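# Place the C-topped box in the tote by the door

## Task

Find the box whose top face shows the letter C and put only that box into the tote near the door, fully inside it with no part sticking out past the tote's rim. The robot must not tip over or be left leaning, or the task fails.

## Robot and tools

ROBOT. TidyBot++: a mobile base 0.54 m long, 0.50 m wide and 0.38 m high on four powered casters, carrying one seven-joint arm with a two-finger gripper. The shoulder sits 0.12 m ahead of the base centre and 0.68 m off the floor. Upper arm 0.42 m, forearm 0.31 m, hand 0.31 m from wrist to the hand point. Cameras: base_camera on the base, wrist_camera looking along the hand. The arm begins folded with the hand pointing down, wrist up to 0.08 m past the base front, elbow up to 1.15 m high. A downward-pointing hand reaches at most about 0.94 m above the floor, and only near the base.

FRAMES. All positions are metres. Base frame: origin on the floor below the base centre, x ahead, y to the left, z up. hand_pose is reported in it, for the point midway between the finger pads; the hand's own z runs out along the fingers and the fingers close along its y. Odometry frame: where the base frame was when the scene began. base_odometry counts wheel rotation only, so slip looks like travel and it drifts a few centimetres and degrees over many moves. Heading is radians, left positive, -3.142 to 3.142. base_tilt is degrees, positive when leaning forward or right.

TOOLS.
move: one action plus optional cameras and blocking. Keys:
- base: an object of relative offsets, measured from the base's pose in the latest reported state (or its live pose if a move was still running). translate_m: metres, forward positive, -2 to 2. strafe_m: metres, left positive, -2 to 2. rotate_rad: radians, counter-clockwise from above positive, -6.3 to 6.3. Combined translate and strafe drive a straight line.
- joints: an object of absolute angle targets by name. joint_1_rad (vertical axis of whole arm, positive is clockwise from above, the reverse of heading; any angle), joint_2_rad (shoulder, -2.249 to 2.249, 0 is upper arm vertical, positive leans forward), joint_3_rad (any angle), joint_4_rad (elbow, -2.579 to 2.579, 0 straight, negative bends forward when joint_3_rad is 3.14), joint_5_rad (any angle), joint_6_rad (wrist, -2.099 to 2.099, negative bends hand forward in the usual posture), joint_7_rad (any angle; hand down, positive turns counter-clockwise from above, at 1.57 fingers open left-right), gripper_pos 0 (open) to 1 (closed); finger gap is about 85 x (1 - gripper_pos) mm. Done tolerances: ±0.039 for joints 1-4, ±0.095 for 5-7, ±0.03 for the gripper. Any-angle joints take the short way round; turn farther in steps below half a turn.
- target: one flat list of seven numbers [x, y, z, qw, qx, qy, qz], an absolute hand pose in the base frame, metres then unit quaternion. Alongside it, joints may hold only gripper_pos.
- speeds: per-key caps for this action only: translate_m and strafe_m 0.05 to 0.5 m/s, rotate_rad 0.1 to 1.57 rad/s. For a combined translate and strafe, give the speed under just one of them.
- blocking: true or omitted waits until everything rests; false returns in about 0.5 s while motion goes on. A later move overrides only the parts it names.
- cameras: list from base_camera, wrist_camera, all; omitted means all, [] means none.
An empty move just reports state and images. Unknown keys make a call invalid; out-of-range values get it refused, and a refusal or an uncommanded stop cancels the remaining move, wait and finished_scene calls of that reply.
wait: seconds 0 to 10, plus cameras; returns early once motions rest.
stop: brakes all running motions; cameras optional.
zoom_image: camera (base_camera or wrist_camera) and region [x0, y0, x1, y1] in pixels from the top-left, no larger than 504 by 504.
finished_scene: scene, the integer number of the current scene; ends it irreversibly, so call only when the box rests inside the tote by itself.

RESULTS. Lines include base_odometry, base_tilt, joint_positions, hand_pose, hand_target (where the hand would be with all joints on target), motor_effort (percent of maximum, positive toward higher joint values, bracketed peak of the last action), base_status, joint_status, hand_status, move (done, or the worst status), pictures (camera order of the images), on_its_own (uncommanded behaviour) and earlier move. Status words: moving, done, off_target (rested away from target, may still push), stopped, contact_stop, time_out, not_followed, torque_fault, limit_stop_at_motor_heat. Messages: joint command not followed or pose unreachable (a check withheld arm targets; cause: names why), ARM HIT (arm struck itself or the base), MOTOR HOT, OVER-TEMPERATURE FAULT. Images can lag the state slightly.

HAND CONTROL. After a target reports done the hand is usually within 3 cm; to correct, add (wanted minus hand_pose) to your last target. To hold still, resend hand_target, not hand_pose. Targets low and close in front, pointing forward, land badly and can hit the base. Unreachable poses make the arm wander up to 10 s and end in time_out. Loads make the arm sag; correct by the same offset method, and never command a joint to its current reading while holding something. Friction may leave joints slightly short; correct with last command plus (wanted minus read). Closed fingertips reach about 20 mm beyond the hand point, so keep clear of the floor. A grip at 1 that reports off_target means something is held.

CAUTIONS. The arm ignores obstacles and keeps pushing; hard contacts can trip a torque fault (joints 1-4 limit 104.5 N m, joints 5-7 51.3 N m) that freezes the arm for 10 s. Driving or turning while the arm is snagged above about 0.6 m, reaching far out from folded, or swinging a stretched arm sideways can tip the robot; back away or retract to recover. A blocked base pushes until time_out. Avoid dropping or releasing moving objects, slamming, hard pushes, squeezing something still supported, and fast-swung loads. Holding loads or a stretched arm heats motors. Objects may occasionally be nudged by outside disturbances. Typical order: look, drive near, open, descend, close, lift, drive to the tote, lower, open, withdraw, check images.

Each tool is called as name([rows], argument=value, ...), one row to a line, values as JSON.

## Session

move(joints={"joint_1_rad":0,"joint_2_rad":-0.6,"joint_3_rad":3.14,"joint_4_rad":-2.0,"joint_5_rad":0,"joint_6_rad":-0.6,"joint_7_rad":1.57})

Scene clock: 1.77 s.
move: done
base_odometry: x=+0.000 y=+0.000 heading=+0.000
base_tilt: forward=+0.1 right=-0.4
base_status: not commanded
joint_positions: joint_1_rad=+0.007 joint_2_rad=-0.578 joint_3_rad=+3.148 joint_4_rad=-2.013 joint_5_rad=-0.016 joint_6_rad=-0.692 joint_7_rad=+1.537 gripper_pos=+0.000
joint_status: all done
motor_effort: joint_1_rad=+1(2) joint_2_rad=-1(4) joint_3_rad=+0(2) joint_4_rad=+21(21) joint_5_rad=+0(2) joint_6_rad=+7(7) joint_7_rad=+0(1)
hand_pose: x=+0.4648 y=-0.0007 z=+0.9124 quat_wxyz=(-0.014, +0.874, -0.024, +0.486)
hand_target: x=+0.4743 y=+0.0021 z=+0.9530 quat_wxyz=(+0.000, +0.841, +0.000, +0.540)
hand_status: not commanded
pictures: base_camera, wrist_camera
Images, in order (width x height): base_camera 644x364, wrist_camera 644x476.

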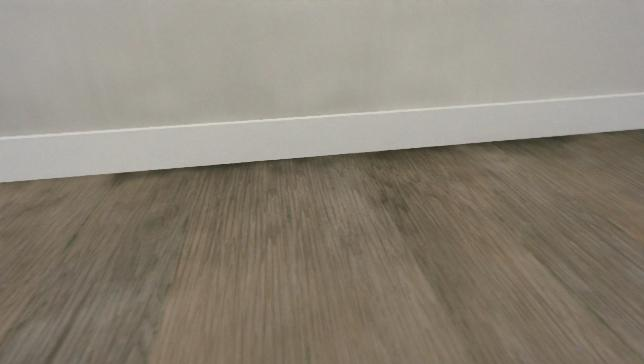

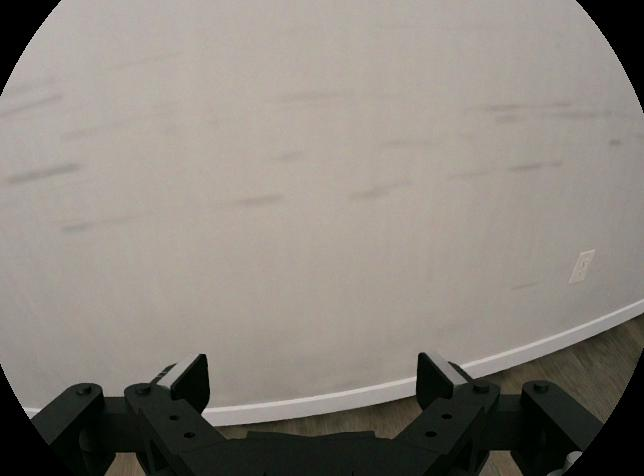

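move(base={"rotate_rad": 1.3})

move(base={"rotate_rad": 1.2})

move(base={"rotate_rad": 1.2})

move(base={"rotate_rad": 1.2})

Scene clock: 5.53 s.
move: done
base_odometry: x=+0.000 y=+0.000 heading=+1.299
base_tilt: forward=+0.0 right=-0.4
base_status: done
joint_positions: joint_1_rad=+0.007 joint_2_rad=-0.579 joint_3_rad=+3.148 joint_4_rad=-2.013 joint_5_rad=-0.016 joint_6_rad=-0.687 joint_7_rad=+1.537 gripper_pos=+0.000
joint_status: not commanded
motor_effort: joint_1_rad=+0(2) joint_2_rad=-2(2) joint_3_rad=-1(2) joint_4_rad=+21(21) joint_5_rad=-1(1) joint_6_rad=+7(7) joint_7_rad=+0(1)
hand_pose: x=+0.4657 y=-0.0006 z=+0.9138 quat_wxyz=(-0.014, +0.872, -0.024, +0.488)
hand_target: x=+0.4743 y=+0.0021 z=+0.9530 quat_wxyz=(+0.000, +0.841, +0.000, +0.540)
hand_status: not commanded
pictures: base_camera, wrist_camera
Images, in order (width x height): base_camera 644x364, wrist_camera 644x476.

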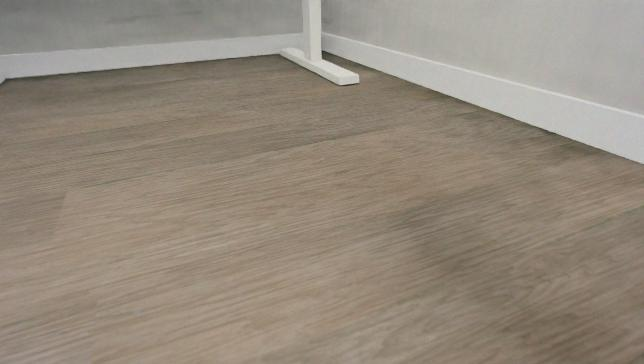

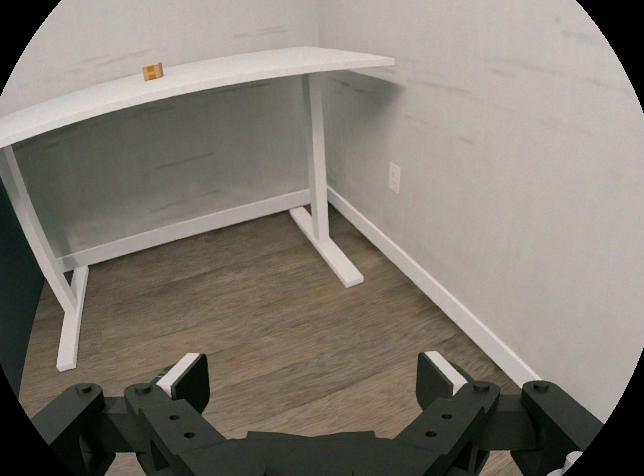

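Scene clock: 7.57 s.
move: done
base_odometry: x=+0.000 y=+0.000 heading=+2.498
base_tilt: forward=+0.1 right=-0.4
base_status: done
joint_positions: joint_1_rad=+0.007 joint_2_rad=-0.579 joint_3_rad=+3.148 joint_4_rad=-2.013 joint_5_rad=-0.016 joint_6_rad=-0.686 joint_7_rad=+1.537 gripper_pos=+0.000
joint_status: not commanded
motor_effort: joint_1_rad=+0(2) joint_2_rad=-1(2) joint_3_rad=+0(2) joint_4_rad=+21(21) joint_5_rad=-1(1) joint_6_rad=+7(8) joint_7_rad=+0(1)
hand_pose: x=+0.4658 y=-0.0005 z=+0.9139 quat_wxyz=(-0.014, +0.872, -0.024, +0.488)
hand_target: x=+0.4743 y=+0.0021 z=+0.9530 quat_wxyz=(+0.000, +0.841, +0.000, +0.540)
hand_status: not commanded
pictures: base_camera, wrist_camera
Images, in order (width x height): base_camera 644x364, wrist_camera 644x476.

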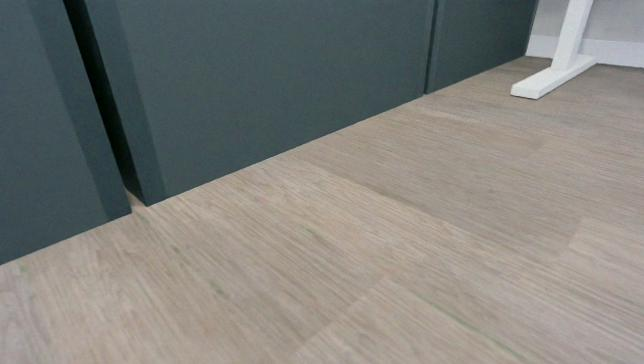

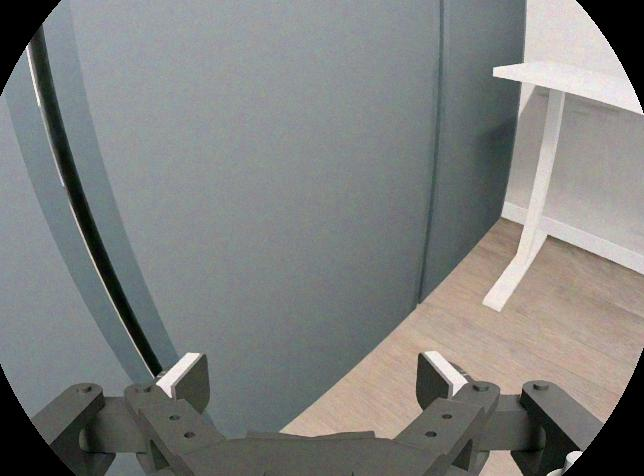

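Scene clock: 9.60 s.
move: done
base_odometry: x=+0.000 y=+0.000 heading=-2.587
base_tilt: forward=+0.1 right=-0.4
base_status: done
joint_positions: joint_1_rad=+0.007 joint_2_rad=-0.579 joint_3_rad=+3.147 joint_4_rad=-2.013 joint_5_rad=-0.016 joint_6_rad=-0.686 joint_7_rad=+1.537 gripper_pos=+0.000
joint_status: not commanded
motor_effort: joint_1_rad=+1(2) joint_2_rad=-1(2) joint_3_rad=+0(2) joint_4_rad=+21(21) joint_5_rad=-1(1) joint_6_rad=+7(8) joint_7_rad=+0(0)
hand_pose: x=+0.4658 y=-0.0004 z=+0.9140 quat_wxyz=(-0.014, +0.872, -0.024, +0.488)
hand_target: x=+0.4743 y=+0.0021 z=+0.9530 quat_wxyz=(+0.000, +0.841, +0.000, +0.540)
hand_status: not commanded
pictures: base_camera, wrist_camera
Images, in order (width x height): base_camera 644x364, wrist_camera 644x476.

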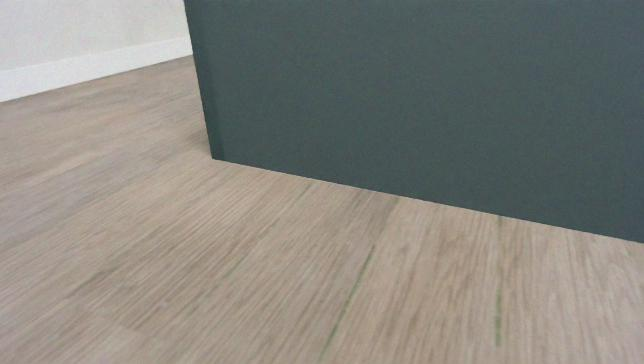

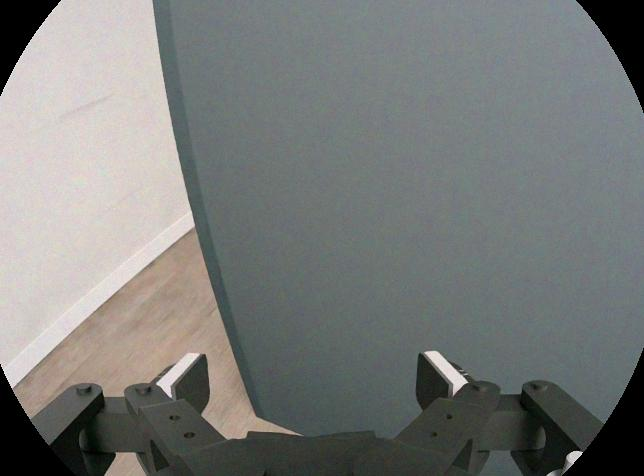

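Scene clock: 11.63 s.
move: done
base_odometry: x=+0.000 y=+0.000 heading=-1.388
base_tilt: forward=+0.1 right=-0.4
base_status: done
joint_positions: joint_1_rad=+0.007 joint_2_rad=-0.579 joint_3_rad=+3.147 joint_4_rad=-2.013 joint_5_rad=-0.016 joint_6_rad=-0.686 joint_7_rad=+1.537 gripper_pos=+0.000
joint_status: not commanded
motor_effort: joint_1_rad=+0(2) joint_2_rad=-1(2) joint_3_rad=+0(2) joint_4_rad=+21(21) joint_5_rad=-1(1) joint_6_rad=+7(8) joint_7_rad=+0(1)
hand_pose: x=+0.4658 y=-0.0004 z=+0.9140 quat_wxyz=(-0.014, +0.872, -0.024, +0.488)
hand_target: x=+0.4743 y=+0.0021 z=+0.9530 quat_wxyz=(+0.000, +0.841, +0.000, +0.540)
hand_status: not commanded
pictures: base_camera, wrist_camera
Images, in order (width x height): base_camera 644x364, wrist_camera 644x476.

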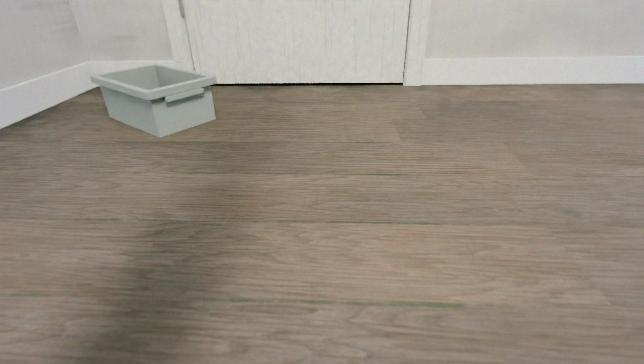

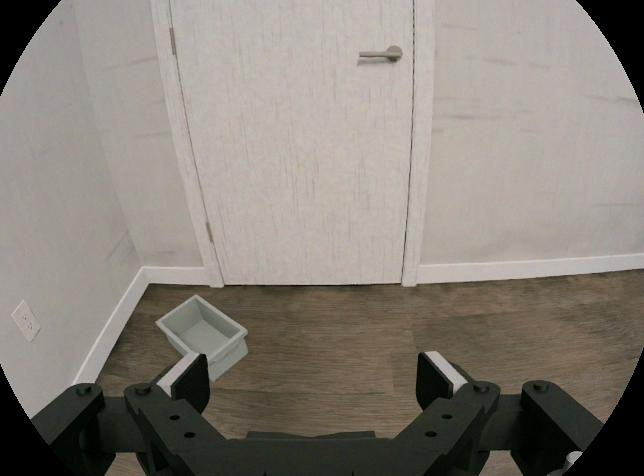

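move(base={"rotate_rad": -3.17}, joints={"joint_2_rad":-0.25,"joint_4_rad":-1.5,"joint_6_rad":-1.0})

zoom_image(camera="wrist_camera", region=[220, 60, 420, 160])

Scene clock: 17.70 s.
move: done
base_odometry: x=+0.000 y=+0.000 heading=+1.727
base_tilt: forward=+0.1 right=-0.4
base_status: done
joint_positions: joint_1_rad=+0.007 joint_2_rad=-0.260 joint_3_rad=+3.144 joint_4_rad=-1.517 joint_5_rad=-0.016 joint_6_rad=-0.919 joint_7_rad=+1.537 gripper_pos=+0.000
joint_status: all done
motor_effort: joint_1_rad=+1(2) joint_2_rad=-12(16) joint_3_rad=-1(2) joint_4_rad=+20(23) joint_5_rad=-1(1) joint_6_rad=+7(9) joint_7_rad=+0(1)
hand_pose: x=+0.5660 y=+0.0009 z=+1.0083 quat_wxyz=(-0.014, +0.885, -0.021, +0.464)
hand_target: x=+0.5554 y=+0.0021 z=+0.9931 quat_wxyz=(+0.000, +0.902, +0.000, +0.431)
hand_status: not commanded
pictures: base_camera, wrist_camera
Images, in order (width x height): base_camera 644x364, wrist_camera 644x476.

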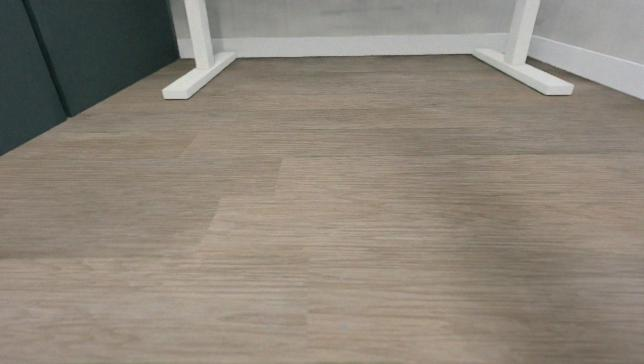

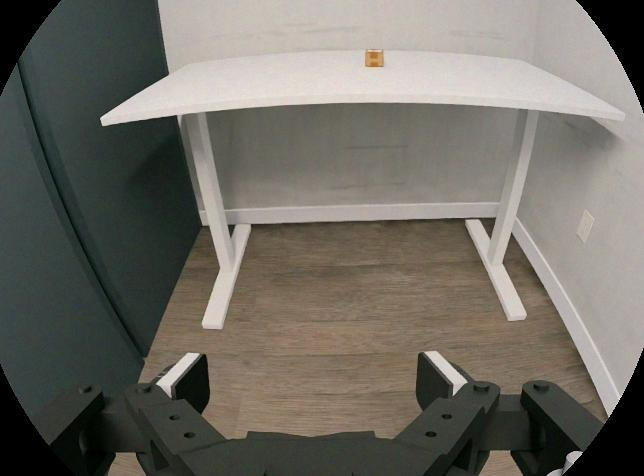

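Scaled by 2.520.

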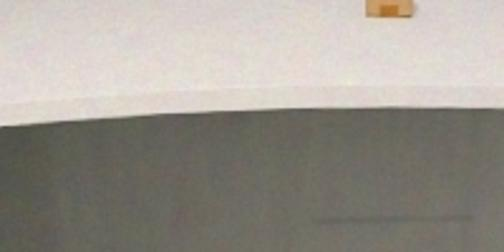

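Approach: rotate slightly? Drive 0.9 and strafe right a bit.

move(base={"translate_m": 0.85, "strafe_m": -0.1})

zoom_image(camera="wrist_camera", region=[250, 60, 450, 200])

Scene clock: 22.60 s.
move: done
base_odometry: x=-0.033 y=+0.856 heading=+1.725
base_tilt: forward=+0.1 right=-0.4
base_status: done
joint_positions: joint_1_rad=+0.007 joint_2_rad=-0.258 joint_3_rad=+3.144 joint_4_rad=-1.515 joint_5_rad=-0.016 joint_6_rad=-0.922 joint_7_rad=+1.537 gripper_pos=+0.000
joint_status: not commanded
motor_effort: joint_1_rad=+0(2) joint_2_rad=-12(15) joint_3_rad=+0(2) joint_4_rad=+20(21) joint_5_rad=-1(1) joint_6_rad=+7(7) joint_7_rad=+0(1)
hand_pose: x=+0.5663 y=+0.0009 z=+1.0079 quat_wxyz=(-0.014, +0.886, -0.021, +0.463)
hand_target: x=+0.5554 y=+0.0021 z=+0.9931 quat_wxyz=(+0.000, +0.902, +0.000, +0.431)
hand_status: not commanded
pictures: base_camera, wrist_camera
Images, in order (width x height): base_camera 644x364, wrist_camera 644x476.

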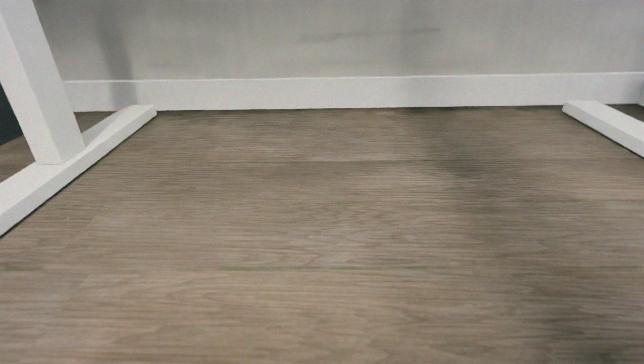

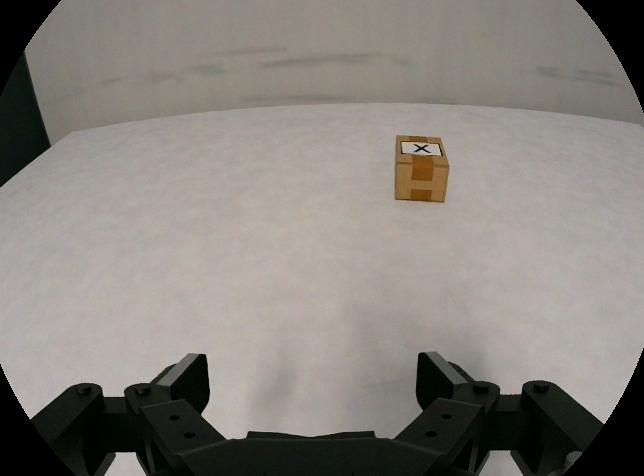

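Scaled by 2.520.

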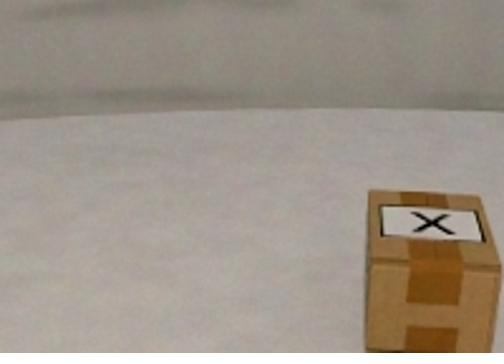

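move(base={"translate_m": -0.88}, joints={"joint_2_rad":-0.6,"joint_4_rad":-2.0,"joint_6_rad":-0.6}, cameras=[])

move(base={"rotate_rad": 1.585}, cameras=["base_camera"])

move(base={"strafe_m": 0.55,"translate_m":0.05})

Scene clock: 35.93 s.
move: done
base_odometry: x=+0.103 y=-0.014 heading=+1.726
base_tilt: forward=+0.0 right=-0.4
base_status: done
joint_positions: joint_1_rad=+0.007 joint_2_rad=-0.587 joint_3_rad=+3.144 joint_4_rad=-1.986 joint_5_rad=-0.016 joint_6_rad=-0.689 joint_7_rad=+1.537 gripper_pos=+0.000
joint_status: all done
motor_effort: joint_1_rad=+1(2) joint_2_rad=-1(16) joint_3_rad=+0(2) joint_4_rad=+21(22) joint_5_rad=-1(1) joint_6_rad=+7(8) joint_7_rad=+0(1)
hand_pose: x=+0.4663 y=+0.0011 z=+0.9318 quat_wxyz=(-0.014, +0.864, -0.022, +0.503)
hand_target: x=+0.4742 y=+0.0021 z=+0.9530 quat_wxyz=(+0.000, +0.841, +0.000, +0.540)
hand_status: not commanded

Scene clock: 38.23 s.
move: done
base_odometry: x=+0.103 y=-0.014 heading=-2.974
base_tilt: forward=+0.1 right=-0.4
base_status: done
joint_positions: joint_1_rad=+0.007 joint_2_rad=-0.587 joint_3_rad=+3.144 joint_4_rad=-1.987 joint_5_rad=-0.016 joint_6_rad=-0.686 joint_7_rad=+1.537 gripper_pos=+0.000
joint_status: not commanded
motor_effort: joint_1_rad=+0(2) joint_2_rad=-1(2) joint_3_rad=+0(4) joint_4_rad=+21(21) joint_5_rad=+0(2) joint_6_rad=+7(8) joint_7_rad=+0(1)
hand_pose: x=+0.4666 y=+0.0011 z=+0.9324 quat_wxyz=(-0.014, +0.864, -0.022, +0.503)
hand_target: x=+0.4742 y=+0.0021 z=+0.9530 quat_wxyz=(+0.000, +0.841, +0.000, +0.540)
hand_status: not commanded
Images, in order (width x height): base_camera 644x364.

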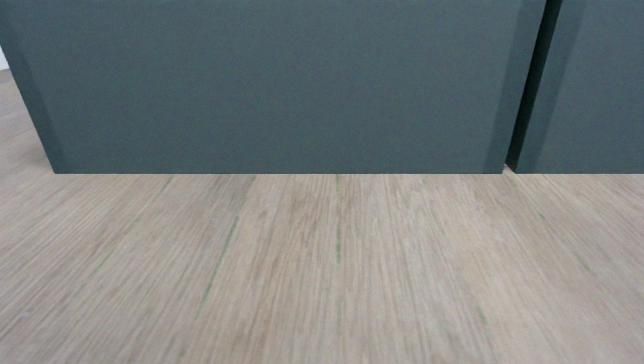

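Scene clock: 40.73 s.
move: done
base_odometry: x=+0.145 y=-0.565 heading=-2.973
base_tilt: forward=+0.0 right=-0.5
base_status: done
joint_positions: joint_1_rad=+0.007 joint_2_rad=-0.587 joint_3_rad=+3.144 joint_4_rad=-1.987 joint_5_rad=-0.016 joint_6_rad=-0.686 joint_7_rad=+1.537 gripper_pos=+0.000
joint_status: not commanded
motor_effort: joint_1_rad=+0(1) joint_2_rad=-1(1) joint_3_rad=+0(2) joint_4_rad=+21(21) joint_5_rad=+0(1) joint_6_rad=+7(8) joint_7_rad=+0(0)
hand_pose: x=+0.4666 y=+0.0011 z=+0.9323 quat_wxyz=(-0.014, +0.864, -0.022, +0.503)
hand_target: x=+0.4742 y=+0.0021 z=+0.9530 quat_wxyz=(+0.000, +0.841, +0.000, +0.540)
hand_status: not commanded
pictures: base_camera, wrist_camera
Images, in order (width x height): base_camera 644x364, wrist_camera 644x476.

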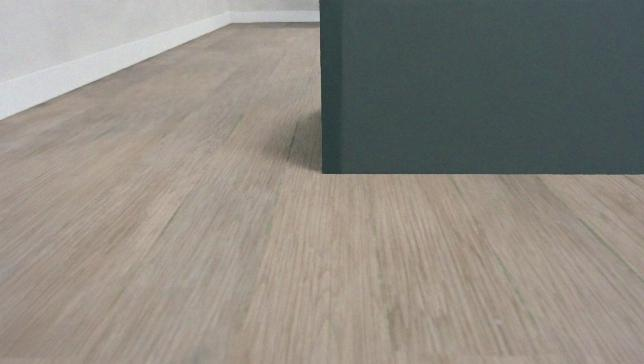

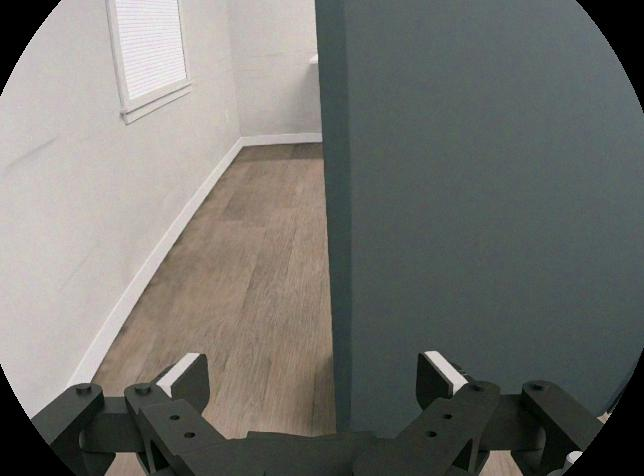

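move(base={"strafe_m": 0.36}, cameras=[])

move(base={"translate_m": 1.75})

move(base={"strafe_m": -1.1}, joints={"joint_2_rad":-0.25,"joint_4_rad":-1.5,"joint_6_rad":-1.0})

zoom_image(camera="wrist_camera", region=[100, 20, 540, 180])

Scene clock: 46.17 s.
move: done
base_odometry: x=+0.206 y=-0.920 heading=-2.973
base_tilt: forward=+0.0 right=-0.4
base_status: done
joint_positions: joint_1_rad=+0.007 joint_2_rad=-0.587 joint_3_rad=+3.143 joint_4_rad=-1.987 joint_5_rad=-0.016 joint_6_rad=-0.686 joint_7_rad=+1.537 gripper_pos=+0.000
joint_status: not commanded
motor_effort: joint_1_rad=+0(1) joint_2_rad=-1(2) joint_3_rad=-1(2) joint_4_rad=+21(21) joint_5_rad=-1(1) joint_6_rad=+8(8) joint_7_rad=+0(1)
hand_pose: x=+0.4666 y=+0.0014 z=+0.9323 quat_wxyz=(-0.014, +0.864, -0.021, +0.503)
hand_target: x=+0.4742 y=+0.0021 z=+0.9530 quat_wxyz=(+0.000, +0.841, +0.000, +0.540)
hand_status: not commanded

Scene clock: 51.00 s.
move: done
base_odometry: x=-1.520 y=-1.214 heading=-2.973
base_tilt: forward=+0.1 right=-0.4
base_status: done
joint_positions: joint_1_rad=+0.007 joint_2_rad=-0.590 joint_3_rad=+3.143 joint_4_rad=-1.987 joint_5_rad=-0.016 joint_6_rad=-0.686 joint_7_rad=+1.537 gripper_pos=+0.000
joint_status: not commanded
motor_effort: joint_1_rad=+1(1) joint_2_rad=-1(3) joint_3_rad=-1(2) joint_4_rad=+21(22) joint_5_rad=-1(1) joint_6_rad=+8(8) joint_7_rad=+0(1)
hand_pose: x=+0.4660 y=+0.0014 z=+0.9331 quat_wxyz=(-0.014, +0.863, -0.021, +0.505)
hand_target: x=+0.4742 y=+0.0021 z=+0.9530 quat_wxyz=(+0.000, +0.841, +0.000, +0.540)
hand_status: not commanded
pictures: base_camera, wrist_camera
Images, in order (width x height): base_camera 644x364, wrist_camera 644x476.

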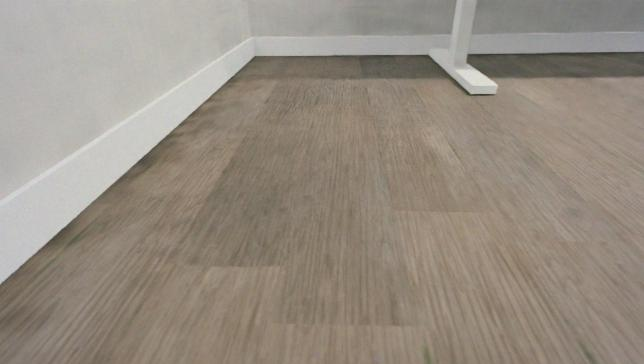

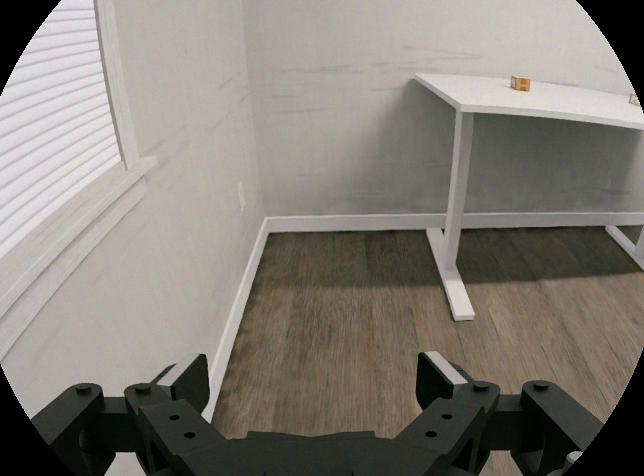

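Scene clock: 54.57 s.
move: done
base_odometry: x=-1.705 y=-0.129 heading=-2.972
base_tilt: forward=+0.1 right=-0.4
base_status: done
joint_positions: joint_1_rad=+0.007 joint_2_rad=-0.273 joint_3_rad=+3.143 joint_4_rad=-1.517 joint_5_rad=-0.016 joint_6_rad=-0.919 joint_7_rad=+1.537 gripper_pos=+0.000
joint_status: all done
motor_effort: joint_1_rad=+0(1) joint_2_rad=-11(13) joint_3_rad=+0(2) joint_4_rad=+20(22) joint_5_rad=-1(1) joint_6_rad=+7(9) joint_7_rad=+0(1)
hand_pose: x=+0.5617 y=+0.0014 z=+1.0142 quat_wxyz=(-0.014, +0.882, -0.020, +0.470)
hand_target: x=+0.5554 y=+0.0021 z=+0.9931 quat_wxyz=(+0.000, +0.902, +0.000, +0.431)
hand_status: not commanded
pictures: base_camera, wrist_camera
Images, in order (width x height): base_camera 644x364, wrist_camera 644x476.

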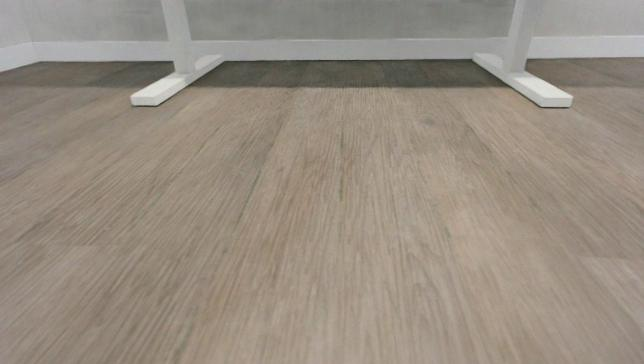

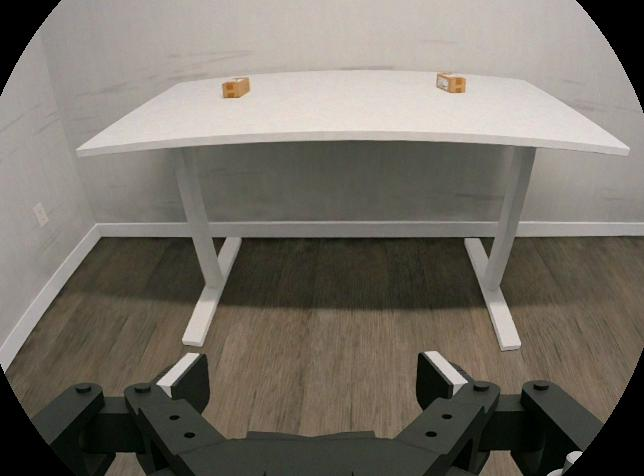

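Scaled by 1.145.

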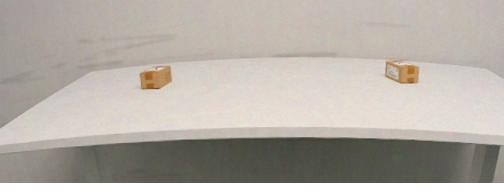

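move(base={"translate_m": 0.6})

zoom_image(camera="wrist_camera", region=[60, 40, 560, 240])

Scene clock: 59.07 s.
move: done
base_odometry: x=-2.296 y=-0.230 heading=-2.973
base_tilt: forward=+0.1 right=-0.4
base_status: done
joint_positions: joint_1_rad=+0.007 joint_2_rad=-0.262 joint_3_rad=+3.143 joint_4_rad=-1.515 joint_5_rad=-0.016 joint_6_rad=-0.922 joint_7_rad=+1.537 gripper_pos=+0.000
joint_status: not commanded
motor_effort: joint_1_rad=+1(1) joint_2_rad=-12(14) joint_3_rad=+0(1) joint_4_rad=+20(21) joint_5_rad=-1(1) joint_6_rad=+7(8) joint_7_rad=+0(1)
hand_pose: x=+0.5649 y=+0.0014 z=+1.0100 quat_wxyz=(-0.014, +0.885, -0.020, +0.465)
hand_target: x=+0.5554 y=+0.0021 z=+0.9931 quat_wxyz=(+0.000, +0.902, +0.000, +0.431)
hand_status: not commanded
pictures: base_camera, wrist_camera
Images, in order (width x height): base_camera 644x364, wrist_camera 644x476.

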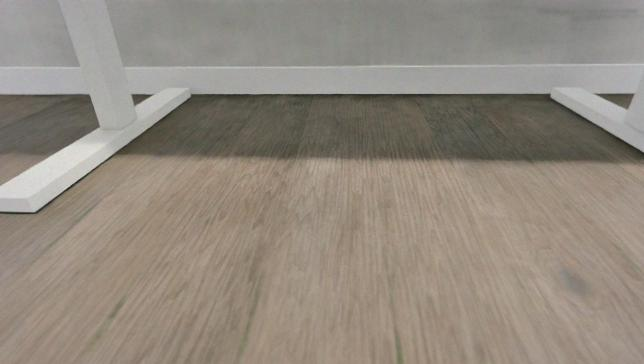

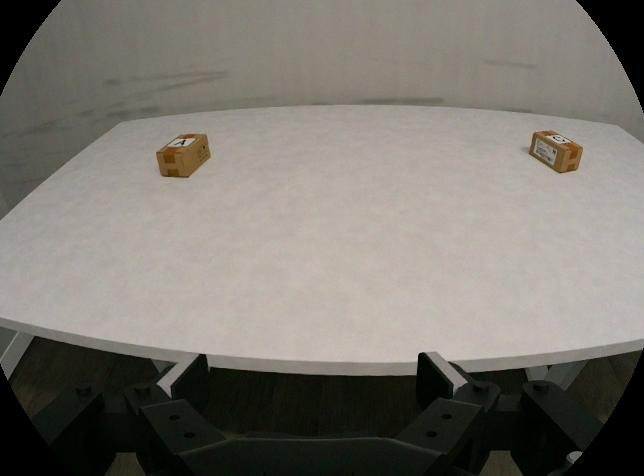

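Scaled by 1.008.

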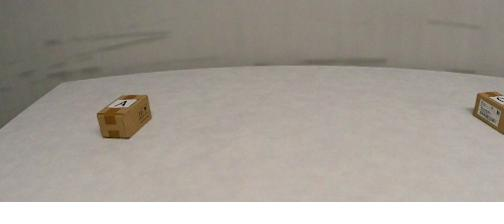

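move(base={"strafe_m": -0.35, "translate_m": 0.25})

zoom_image(camera="wrist_camera", region=[350, 150, 550, 300])

Scene clock: 69.07 s.
move: done
base_odometry: x=-2.602 y=+0.073 heading=-2.972
base_tilt: forward=+0.1 right=-0.4
base_status: done
joint_positions: joint_1_rad=+0.007 joint_2_rad=-0.257 joint_3_rad=+3.143 joint_4_rad=-1.514 joint_5_rad=-0.016 joint_6_rad=-0.923 joint_7_rad=+1.537 gripper_pos=+0.000
joint_status: not commanded
motor_effort: joint_1_rad=+0(2) joint_2_rad=-12(15) joint_3_rad=+0(4) joint_4_rad=+20(20) joint_5_rad=-1(2) joint_6_rad=+7(7) joint_7_rad=+0(1)
hand_pose: x=+0.5665 y=+0.0013 z=+1.0076 quat_wxyz=(-0.014, +0.886, -0.020, +0.462)
hand_target: x=+0.5554 y=+0.0021 z=+0.9931 quat_wxyz=(+0.000, +0.902, +0.000, +0.431)
hand_status: not commanded
pictures: base_camera, wrist_camera
Images, in order (width x height): base_camera 644x364, wrist_camera 644x476.

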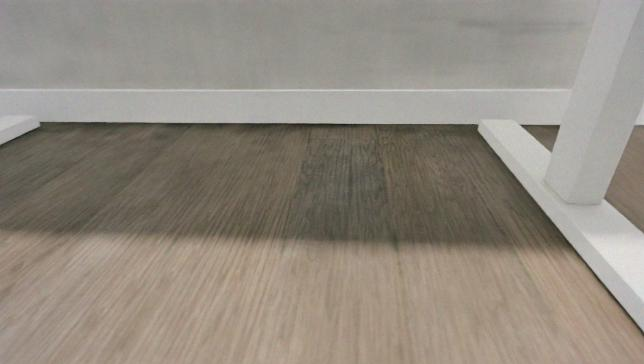

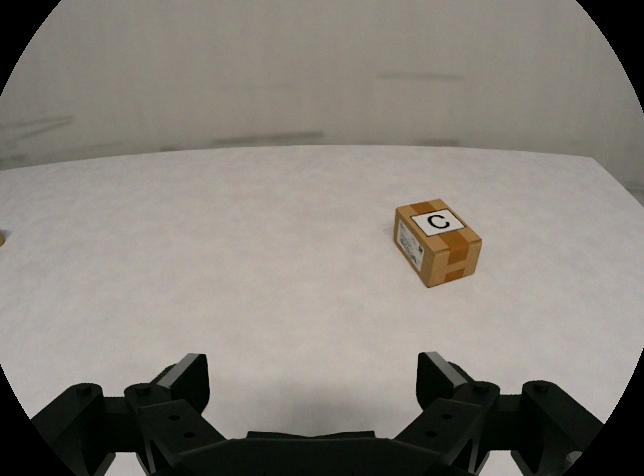

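Scaled by 2.520.

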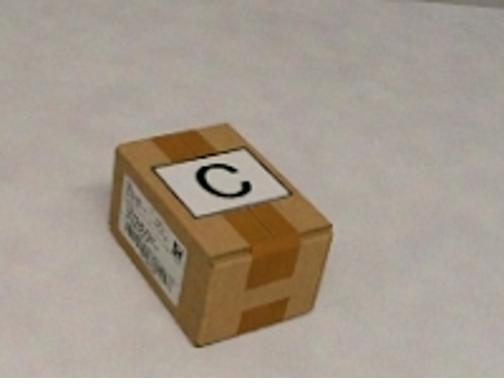

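move(base={"strafe_m": 0.08, "translate_m": 0.15})

Scene clock: 80.57 s.
move: done
base_odometry: x=-2.736 y=-0.031 heading=-2.972
base_tilt: forward=+0.1 right=-0.5
base_status: done
joint_positions: joint_1_rad=+0.007 joint_2_rad=-0.250 joint_3_rad=+3.143 joint_4_rad=-1.513 joint_5_rad=-0.016 joint_6_rad=-0.924 joint_7_rad=+1.537 gripper_pos=+0.000
joint_status: not commanded
motor_effort: joint_1_rad=+0(1) joint_2_rad=-12(16) joint_3_rad=-1(3) joint_4_rad=+20(21) joint_5_rad=-1(2) joint_6_rad=+7(7) joint_7_rad=+0(1)
hand_pose: x=+0.5687 y=+0.0013 z=+1.0047 quat_wxyz=(-0.014, +0.888, -0.020, +0.459)
hand_target: x=+0.5554 y=+0.0021 z=+0.9931 quat_wxyz=(+0.000, +0.902, +0.000, +0.431)
hand_status: not commanded
pictures: base_camera, wrist_camera
Images, in order (width x height): base_camera 644x364, wrist_camera 644x476.

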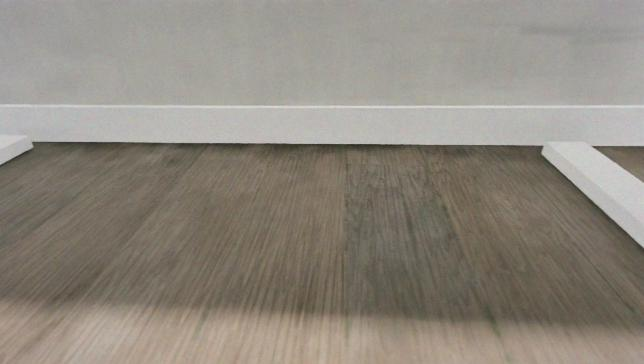

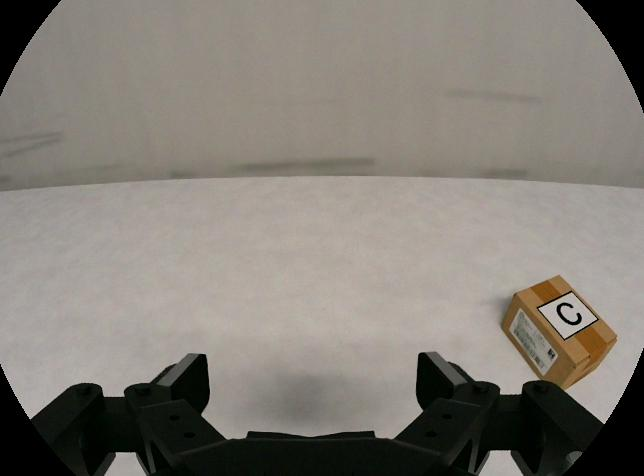

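move(target=[0.67, -0.225, 0.945, -0.034, 0.960, 0.135, 0.241], cameras=["wrist_camera"])

Scene clock: 86.80 s.
move: off_target
base_odometry: x=-2.736 y=-0.031 heading=-2.972
base_tilt: forward=+0.0 right=-0.5
base_status: not commanded
joint_positions: joint_1_rad=+0.597 joint_2_rad=+0.472 joint_3_rad=+3.027 joint_4_rad=-0.328 joint_5_rad=-0.237 joint_6_rad=-1.772 joint_7_rad=+2.165 gripper_pos=+0.000
joint_status: not commanded
motor_effort: joint_1_rad=-3(4) joint_2_rad=-8(36) joint_3_rad=-2(3) joint_4_rad=+14(24) joint_5_rad=-2(3) joint_6_rad=+5(7) joint_7_rad=+0(1)
hand_pose: x=+0.6526 y=-0.2250 z=+1.0252 quat_wxyz=(+0.035, +0.946, +0.095, +0.308)
hand_target: x=+0.6700 y=-0.2250 z=+0.9450 quat_wxyz=(-0.034, +0.960, +0.135, +0.241)
hand_status: off_target (0.082 m and 12.0 deg from the pose sent, 0.255 m and 32.0 deg at the start)
Images, in order (width x height): wrist_camera 644x476.

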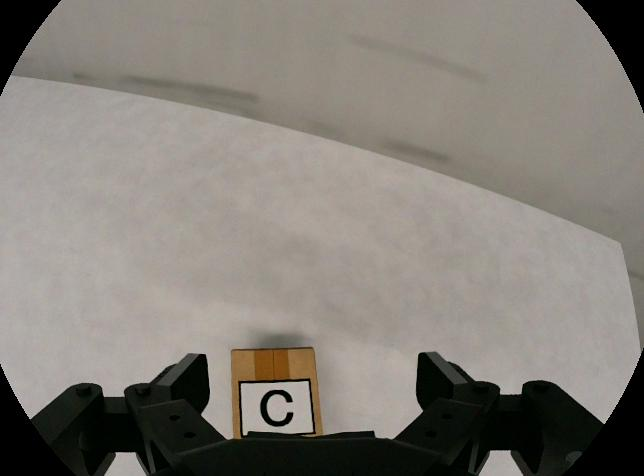

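move(base={"translate_m": -0.1}, cameras=[])

Scene clock: 95.87 s.
move: done
base_odometry: x=-2.637 y=-0.014 heading=-2.972
base_tilt: forward=+0.1 right=-0.4
base_status: done
joint_positions: joint_1_rad=+0.598 joint_2_rad=+0.601 joint_3_rad=+3.022 joint_4_rad=-0.318 joint_5_rad=-0.244 joint_6_rad=-1.780 joint_7_rad=+2.167 gripper_pos=+0.000
joint_status: not commanded
motor_effort: joint_1_rad=+0(3) joint_2_rad=-38(48) joint_3_rad=-2(4) joint_4_rad=+15(18) joint_5_rad=-3(4) joint_6_rad=+4(5) joint_7_rad=+0(0)
hand_pose: x=+0.6850 y=-0.2440 z=+0.9528 quat_wxyz=(-0.007, +0.960, +0.090, +0.263)
hand_target: x=+0.6700 y=-0.2250 z=+0.9450 quat_wxyz=(-0.034, +0.960, +0.135, +0.241)
hand_status: not commanded

move(target=[0.715, -0.243, 0.94, -0.059, 0.897, 0.126, 0.419], cameras=["wrist_camera"])

Scene clock: 100.67 s.
move: done
base_odometry: x=-2.637 y=-0.014 heading=-2.972
base_tilt: forward=+0.1 right=-0.4
base_status: not commanded
joint_positions: joint_1_rad=+0.765 joint_2_rad=+0.453 joint_3_rad=+2.994 joint_4_rad=-0.885 joint_5_rad=-0.592 joint_6_rad=-1.364 joint_7_rad=+2.460 gripper_pos=+0.000
joint_status: not commanded
motor_effort: joint_1_rad=+1(2) joint_2_rad=-36(39) joint_3_rad=-3(4) joint_4_rad=+18(18) joint_5_rad=-6(6) joint_6_rad=+3(4) joint_7_rad=+0(0)
hand_pose: x=+0.7021 y=-0.2327 z=+0.9153 quat_wxyz=(-0.088, +0.916, +0.116, +0.374)
hand_target: x=+0.7150 y=-0.2430 z=+0.9400 quat_wxyz=(-0.059, +0.897, +0.126, +0.419)
hand_status: done (0.030 m and 6.6 deg from the pose sent, 0.033 m and 20.6 deg at the start)
Images, in order (width x height): wrist_camera 644x476.

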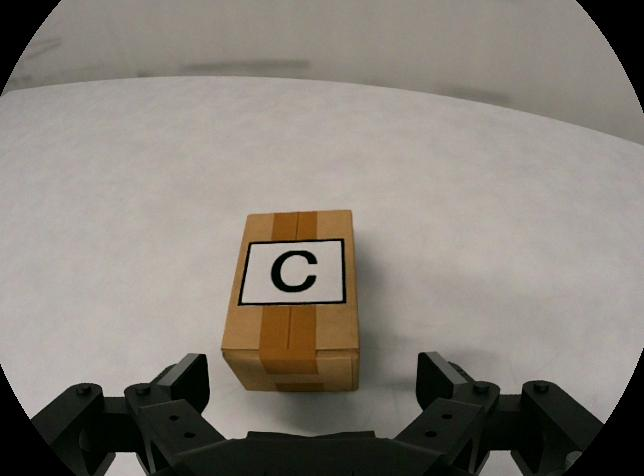

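move(target=[0.728, -0.226, 0.93, -0.059, 0.897, 0.126, 0.419], cameras=["wrist_camera"])

Scene clock: 108.23 s.
move: done
base_odometry: x=-2.637 y=-0.014 heading=-2.972
base_tilt: forward=+0.1 right=-0.4
base_status: not commanded
joint_positions: joint_1_rad=+0.757 joint_2_rad=+0.442 joint_3_rad=+2.994 joint_4_rad=-0.934 joint_5_rad=-0.593 joint_6_rad=-1.304 joint_7_rad=+2.461 gripper_pos=+0.000
joint_status: not commanded
motor_effort: joint_1_rad=+0(2) joint_2_rad=-36(38) joint_3_rad=-3(4) joint_4_rad=+18(19) joint_5_rad=-5(6) joint_6_rad=+3(3) joint_7_rad=+0(1)
hand_pose: x=+0.7086 y=-0.2328 z=+0.9086 quat_wxyz=(-0.082, +0.915, +0.106, +0.381)
hand_target: x=+0.7280 y=-0.2260 z=+0.9300 quat_wxyz=(-0.059, +0.897, +0.126, +0.419)
hand_status: done (0.030 m and 6.0 deg from the pose sent, 0.031 m and 6.6 deg at the start)
Images, in order (width x height): wrist_camera 644x476.

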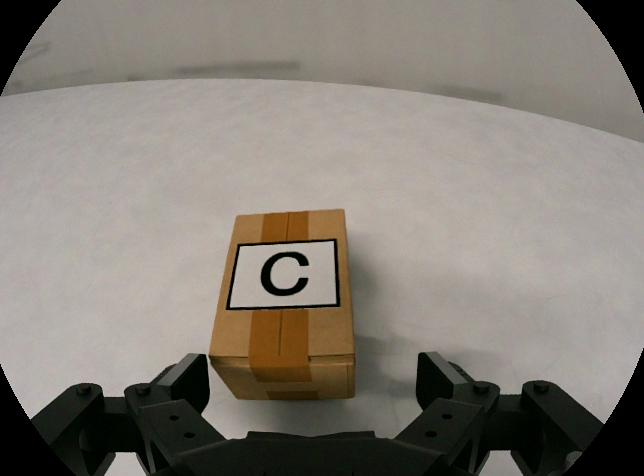

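move(base={"strafe_m": 0.015}, cameras=["wrist_camera"])

Scene clock: 110.73 s.
move: done
base_odometry: x=-2.634 y=-0.029 heading=-2.972
base_tilt: forward=+0.0 right=-0.4
base_status: done
joint_positions: joint_1_rad=+0.753 joint_2_rad=+0.436 joint_3_rad=+2.989 joint_4_rad=-0.934 joint_5_rad=-0.593 joint_6_rad=-1.303 joint_7_rad=+2.461 gripper_pos=+0.000
joint_status: not commanded
motor_effort: joint_1_rad=+1(5) joint_2_rad=-36(42) joint_3_rad=-3(6) joint_4_rad=+18(19) joint_5_rad=-5(7) joint_6_rad=+3(4) joint_7_rad=+0(0)
hand_pose: x=+0.7095 y=-0.2276 z=+0.9124 quat_wxyz=(-0.082, +0.913, +0.110, +0.383)
hand_target: x=+0.7280 y=-0.2260 z=+0.9300 quat_wxyz=(-0.059, +0.897, +0.126, +0.419)
hand_status: not commanded
Images, in order (width x height): wrist_camera 644x476.

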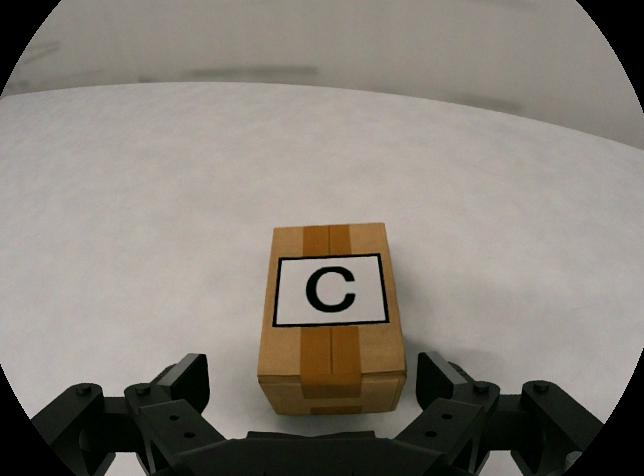

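move(target=[0.756, -0.228, 0.91, -0.059, 0.897, 0.126, 0.419], cameras=["wrist_camera"])

Scene clock: 115.13 s.
move: done
base_odometry: x=-2.634 y=-0.029 heading=-2.972
base_tilt: forward=+0.1 right=-0.4
base_status: not commanded
joint_positions: joint_1_rad=+0.750 joint_2_rad=+0.463 joint_3_rad=+2.944 joint_4_rad=-0.925 joint_5_rad=-0.588 joint_6_rad=-1.252 joint_7_rad=+2.461 gripper_pos=+0.000
joint_status: not commanded
motor_effort: joint_1_rad=+1(2) joint_2_rad=-37(39) joint_3_rad=-4(4) joint_4_rad=+18(19) joint_5_rad=-6(6) joint_6_rad=+4(4) joint_7_rad=+0(1)
hand_pose: x=+0.7309 y=-0.2207 z=+0.9111 quat_wxyz=(-0.085, +0.906, +0.116, +0.399)
hand_target: x=+0.7560 y=-0.2280 z=+0.9100 quat_wxyz=(-0.059, +0.897, +0.126, +0.419)
hand_status: done (0.026 m and 4.1 deg from the pose sent, 0.047 m and 5.6 deg at the start)
Images, in order (width x height): wrist_camera 644x476.

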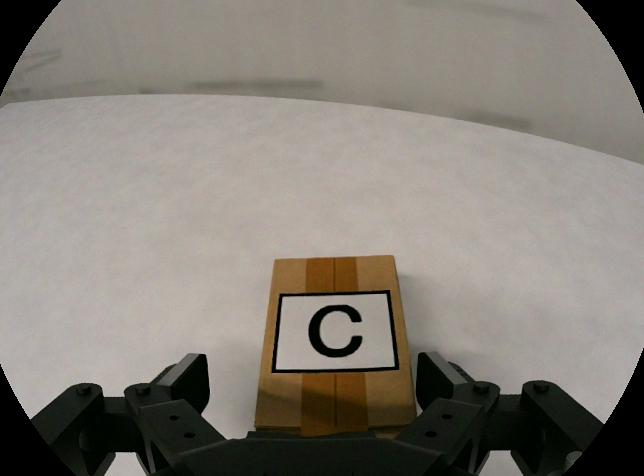

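move(base={"strafe_m": -0.01}, cameras=["wrist_camera"])

Scene clock: 117.13 s.
move: done
base_odometry: x=-2.636 y=-0.019 heading=-2.972
base_tilt: forward=+0.1 right=-0.4
base_status: done
joint_positions: joint_1_rad=+0.747 joint_2_rad=+0.466 joint_3_rad=+2.942 joint_4_rad=-0.925 joint_5_rad=-0.587 joint_6_rad=-1.250 joint_7_rad=+2.461 gripper_pos=+0.000
joint_status: not commanded
motor_effort: joint_1_rad=+1(3) joint_2_rad=-37(41) joint_3_rad=-4(6) joint_4_rad=+18(19) joint_5_rad=-5(6) joint_6_rad=+4(4) joint_7_rad=+0(0)
hand_pose: x=+0.7327 y=-0.2190 z=+0.9096 quat_wxyz=(-0.087, +0.906, +0.117, +0.398)
hand_target: x=+0.7560 y=-0.2280 z=+0.9100 quat_wxyz=(-0.059, +0.897, +0.126, +0.419)
hand_status: not commanded
Images, in order (width x height): wrist_camera 644x476.

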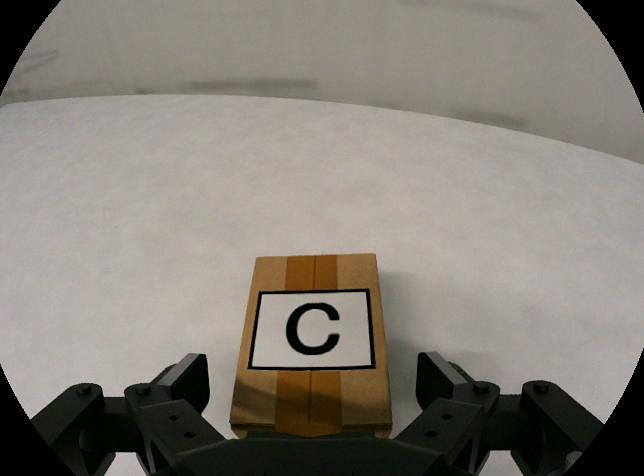

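move(target=[0.786, -0.219, 0.878, -0.059, 0.897, 0.126, 0.419], cameras=["wrist_camera"])

Scene clock: 120.87 s.
move: done
base_odometry: x=-2.636 y=-0.019 heading=-2.972
base_tilt: forward=+0.1 right=-0.4
base_status: not commanded
joint_positions: joint_1_rad=+0.721 joint_2_rad=+0.511 joint_3_rad=+2.905 joint_4_rad=-0.935 joint_5_rad=-0.562 joint_6_rad=-1.151 joint_7_rad=+2.461 gripper_pos=+0.000
joint_status: not commanded
motor_effort: joint_1_rad=+0(3) joint_2_rad=-36(41) joint_3_rad=-5(5) joint_4_rad=+17(20) joint_5_rad=-5(6) joint_6_rad=+3(4) joint_7_rad=+0(1)
hand_pose: x=+0.7653 y=-0.2154 z=+0.8905 quat_wxyz=(-0.081, +0.901, +0.116, +0.410)
hand_target: x=+0.7860 y=-0.2190 z=+0.8780 quat_wxyz=(-0.059, +0.897, +0.126, +0.419)
hand_status: done (0.025 m and 3.0 deg from the pose sent, 0.062 m and 4.2 deg at the start)
Images, in order (width x height): wrist_camera 644x476.

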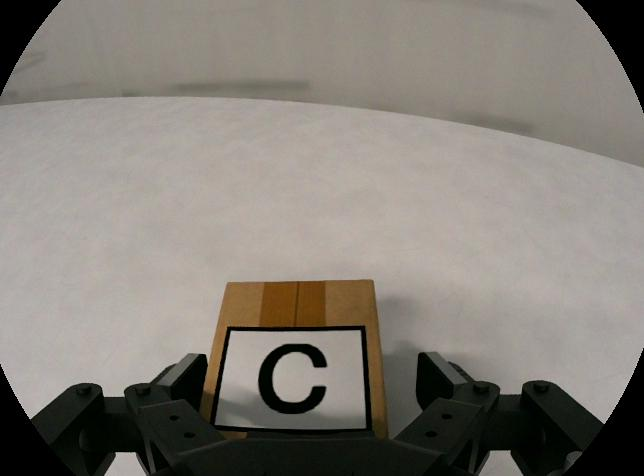

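move(base={"strafe_m": 0.008}, cameras=["wrist_camera"])

move(target=[0.788, -0.219, 0.855, -0.059, 0.897, 0.126, 0.419], cameras=["wrist_camera"])

Scene clock: 124.20 s.
move: done
base_odometry: x=-2.634 y=-0.027 heading=-2.972
base_tilt: forward=+0.1 right=-0.4
base_status: done
joint_positions: joint_1_rad=+0.716 joint_2_rad=+0.511 joint_3_rad=+2.903 joint_4_rad=-0.936 joint_5_rad=-0.562 joint_6_rad=-1.149 joint_7_rad=+2.461 gripper_pos=+0.000
joint_status: not commanded
motor_effort: joint_1_rad=+1(7) joint_2_rad=-38(38) joint_3_rad=-4(7) joint_4_rad=+18(19) joint_5_rad=-5(5) joint_6_rad=+3(4) joint_7_rad=+0(1)
hand_pose: x=+0.7670 y=-0.2113 z=+0.8909 quat_wxyz=(-0.082, +0.900, +0.119, +0.411)
hand_target: x=+0.7860 y=-0.2190 z=+0.8780 quat_wxyz=(-0.059, +0.897, +0.126, +0.419)
hand_status: not commanded
Images, in order (width x height): wrist_camera 644x476.

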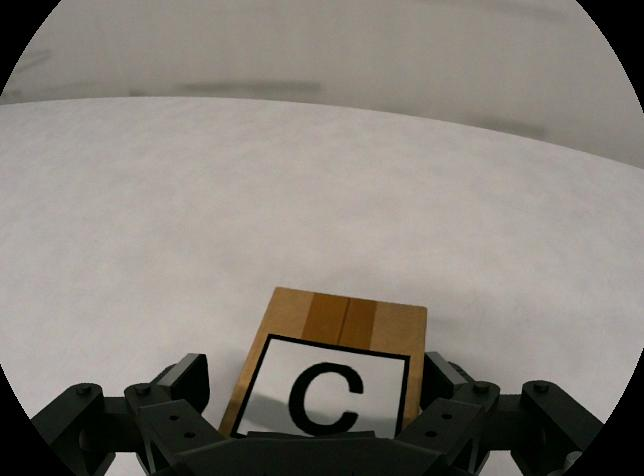

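Scene clock: 125.03 s.
move: off_target
base_odometry: x=-2.634 y=-0.027 heading=-2.972
base_tilt: forward=+0.1 right=-0.4
base_status: not commanded
joint_positions: joint_1_rad=+0.716 joint_2_rad=+0.500 joint_3_rad=+2.884 joint_4_rad=-0.972 joint_5_rad=-0.562 joint_6_rad=-1.085 joint_7_rad=+2.470 gripper_pos=+0.000
joint_status: not commanded
motor_effort: joint_1_rad=-2(2) joint_2_rad=-29(38) joint_3_rad=-3(4) joint_4_rad=+14(18) joint_5_rad=-3(5) joint_6_rad=+3(4) joint_7_rad=+1(1)
hand_pose: x=+0.7747 y=-0.2088 z=+0.8919 quat_wxyz=(-0.073, +0.895, +0.116, +0.425)
hand_target: x=+0.7880 y=-0.2190 z=+0.8550 quat_wxyz=(-0.059, +0.897, +0.126, +0.419)
hand_status: off_target (0.041 m and 2.1 deg from the pose sent, 0.042 m and 3.0 deg at the start)
Images, in order (width x height): wrist_camera 644x476.

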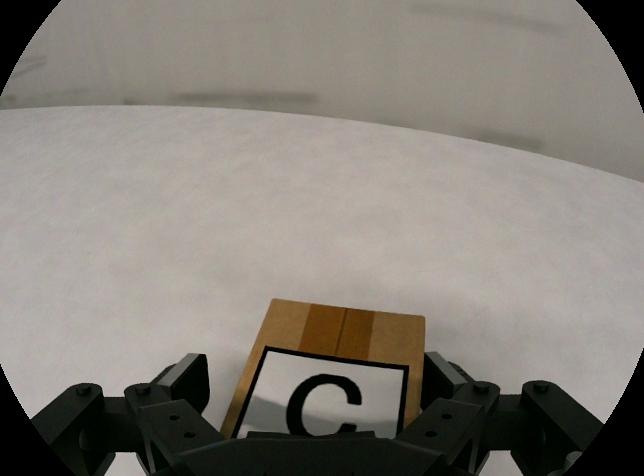

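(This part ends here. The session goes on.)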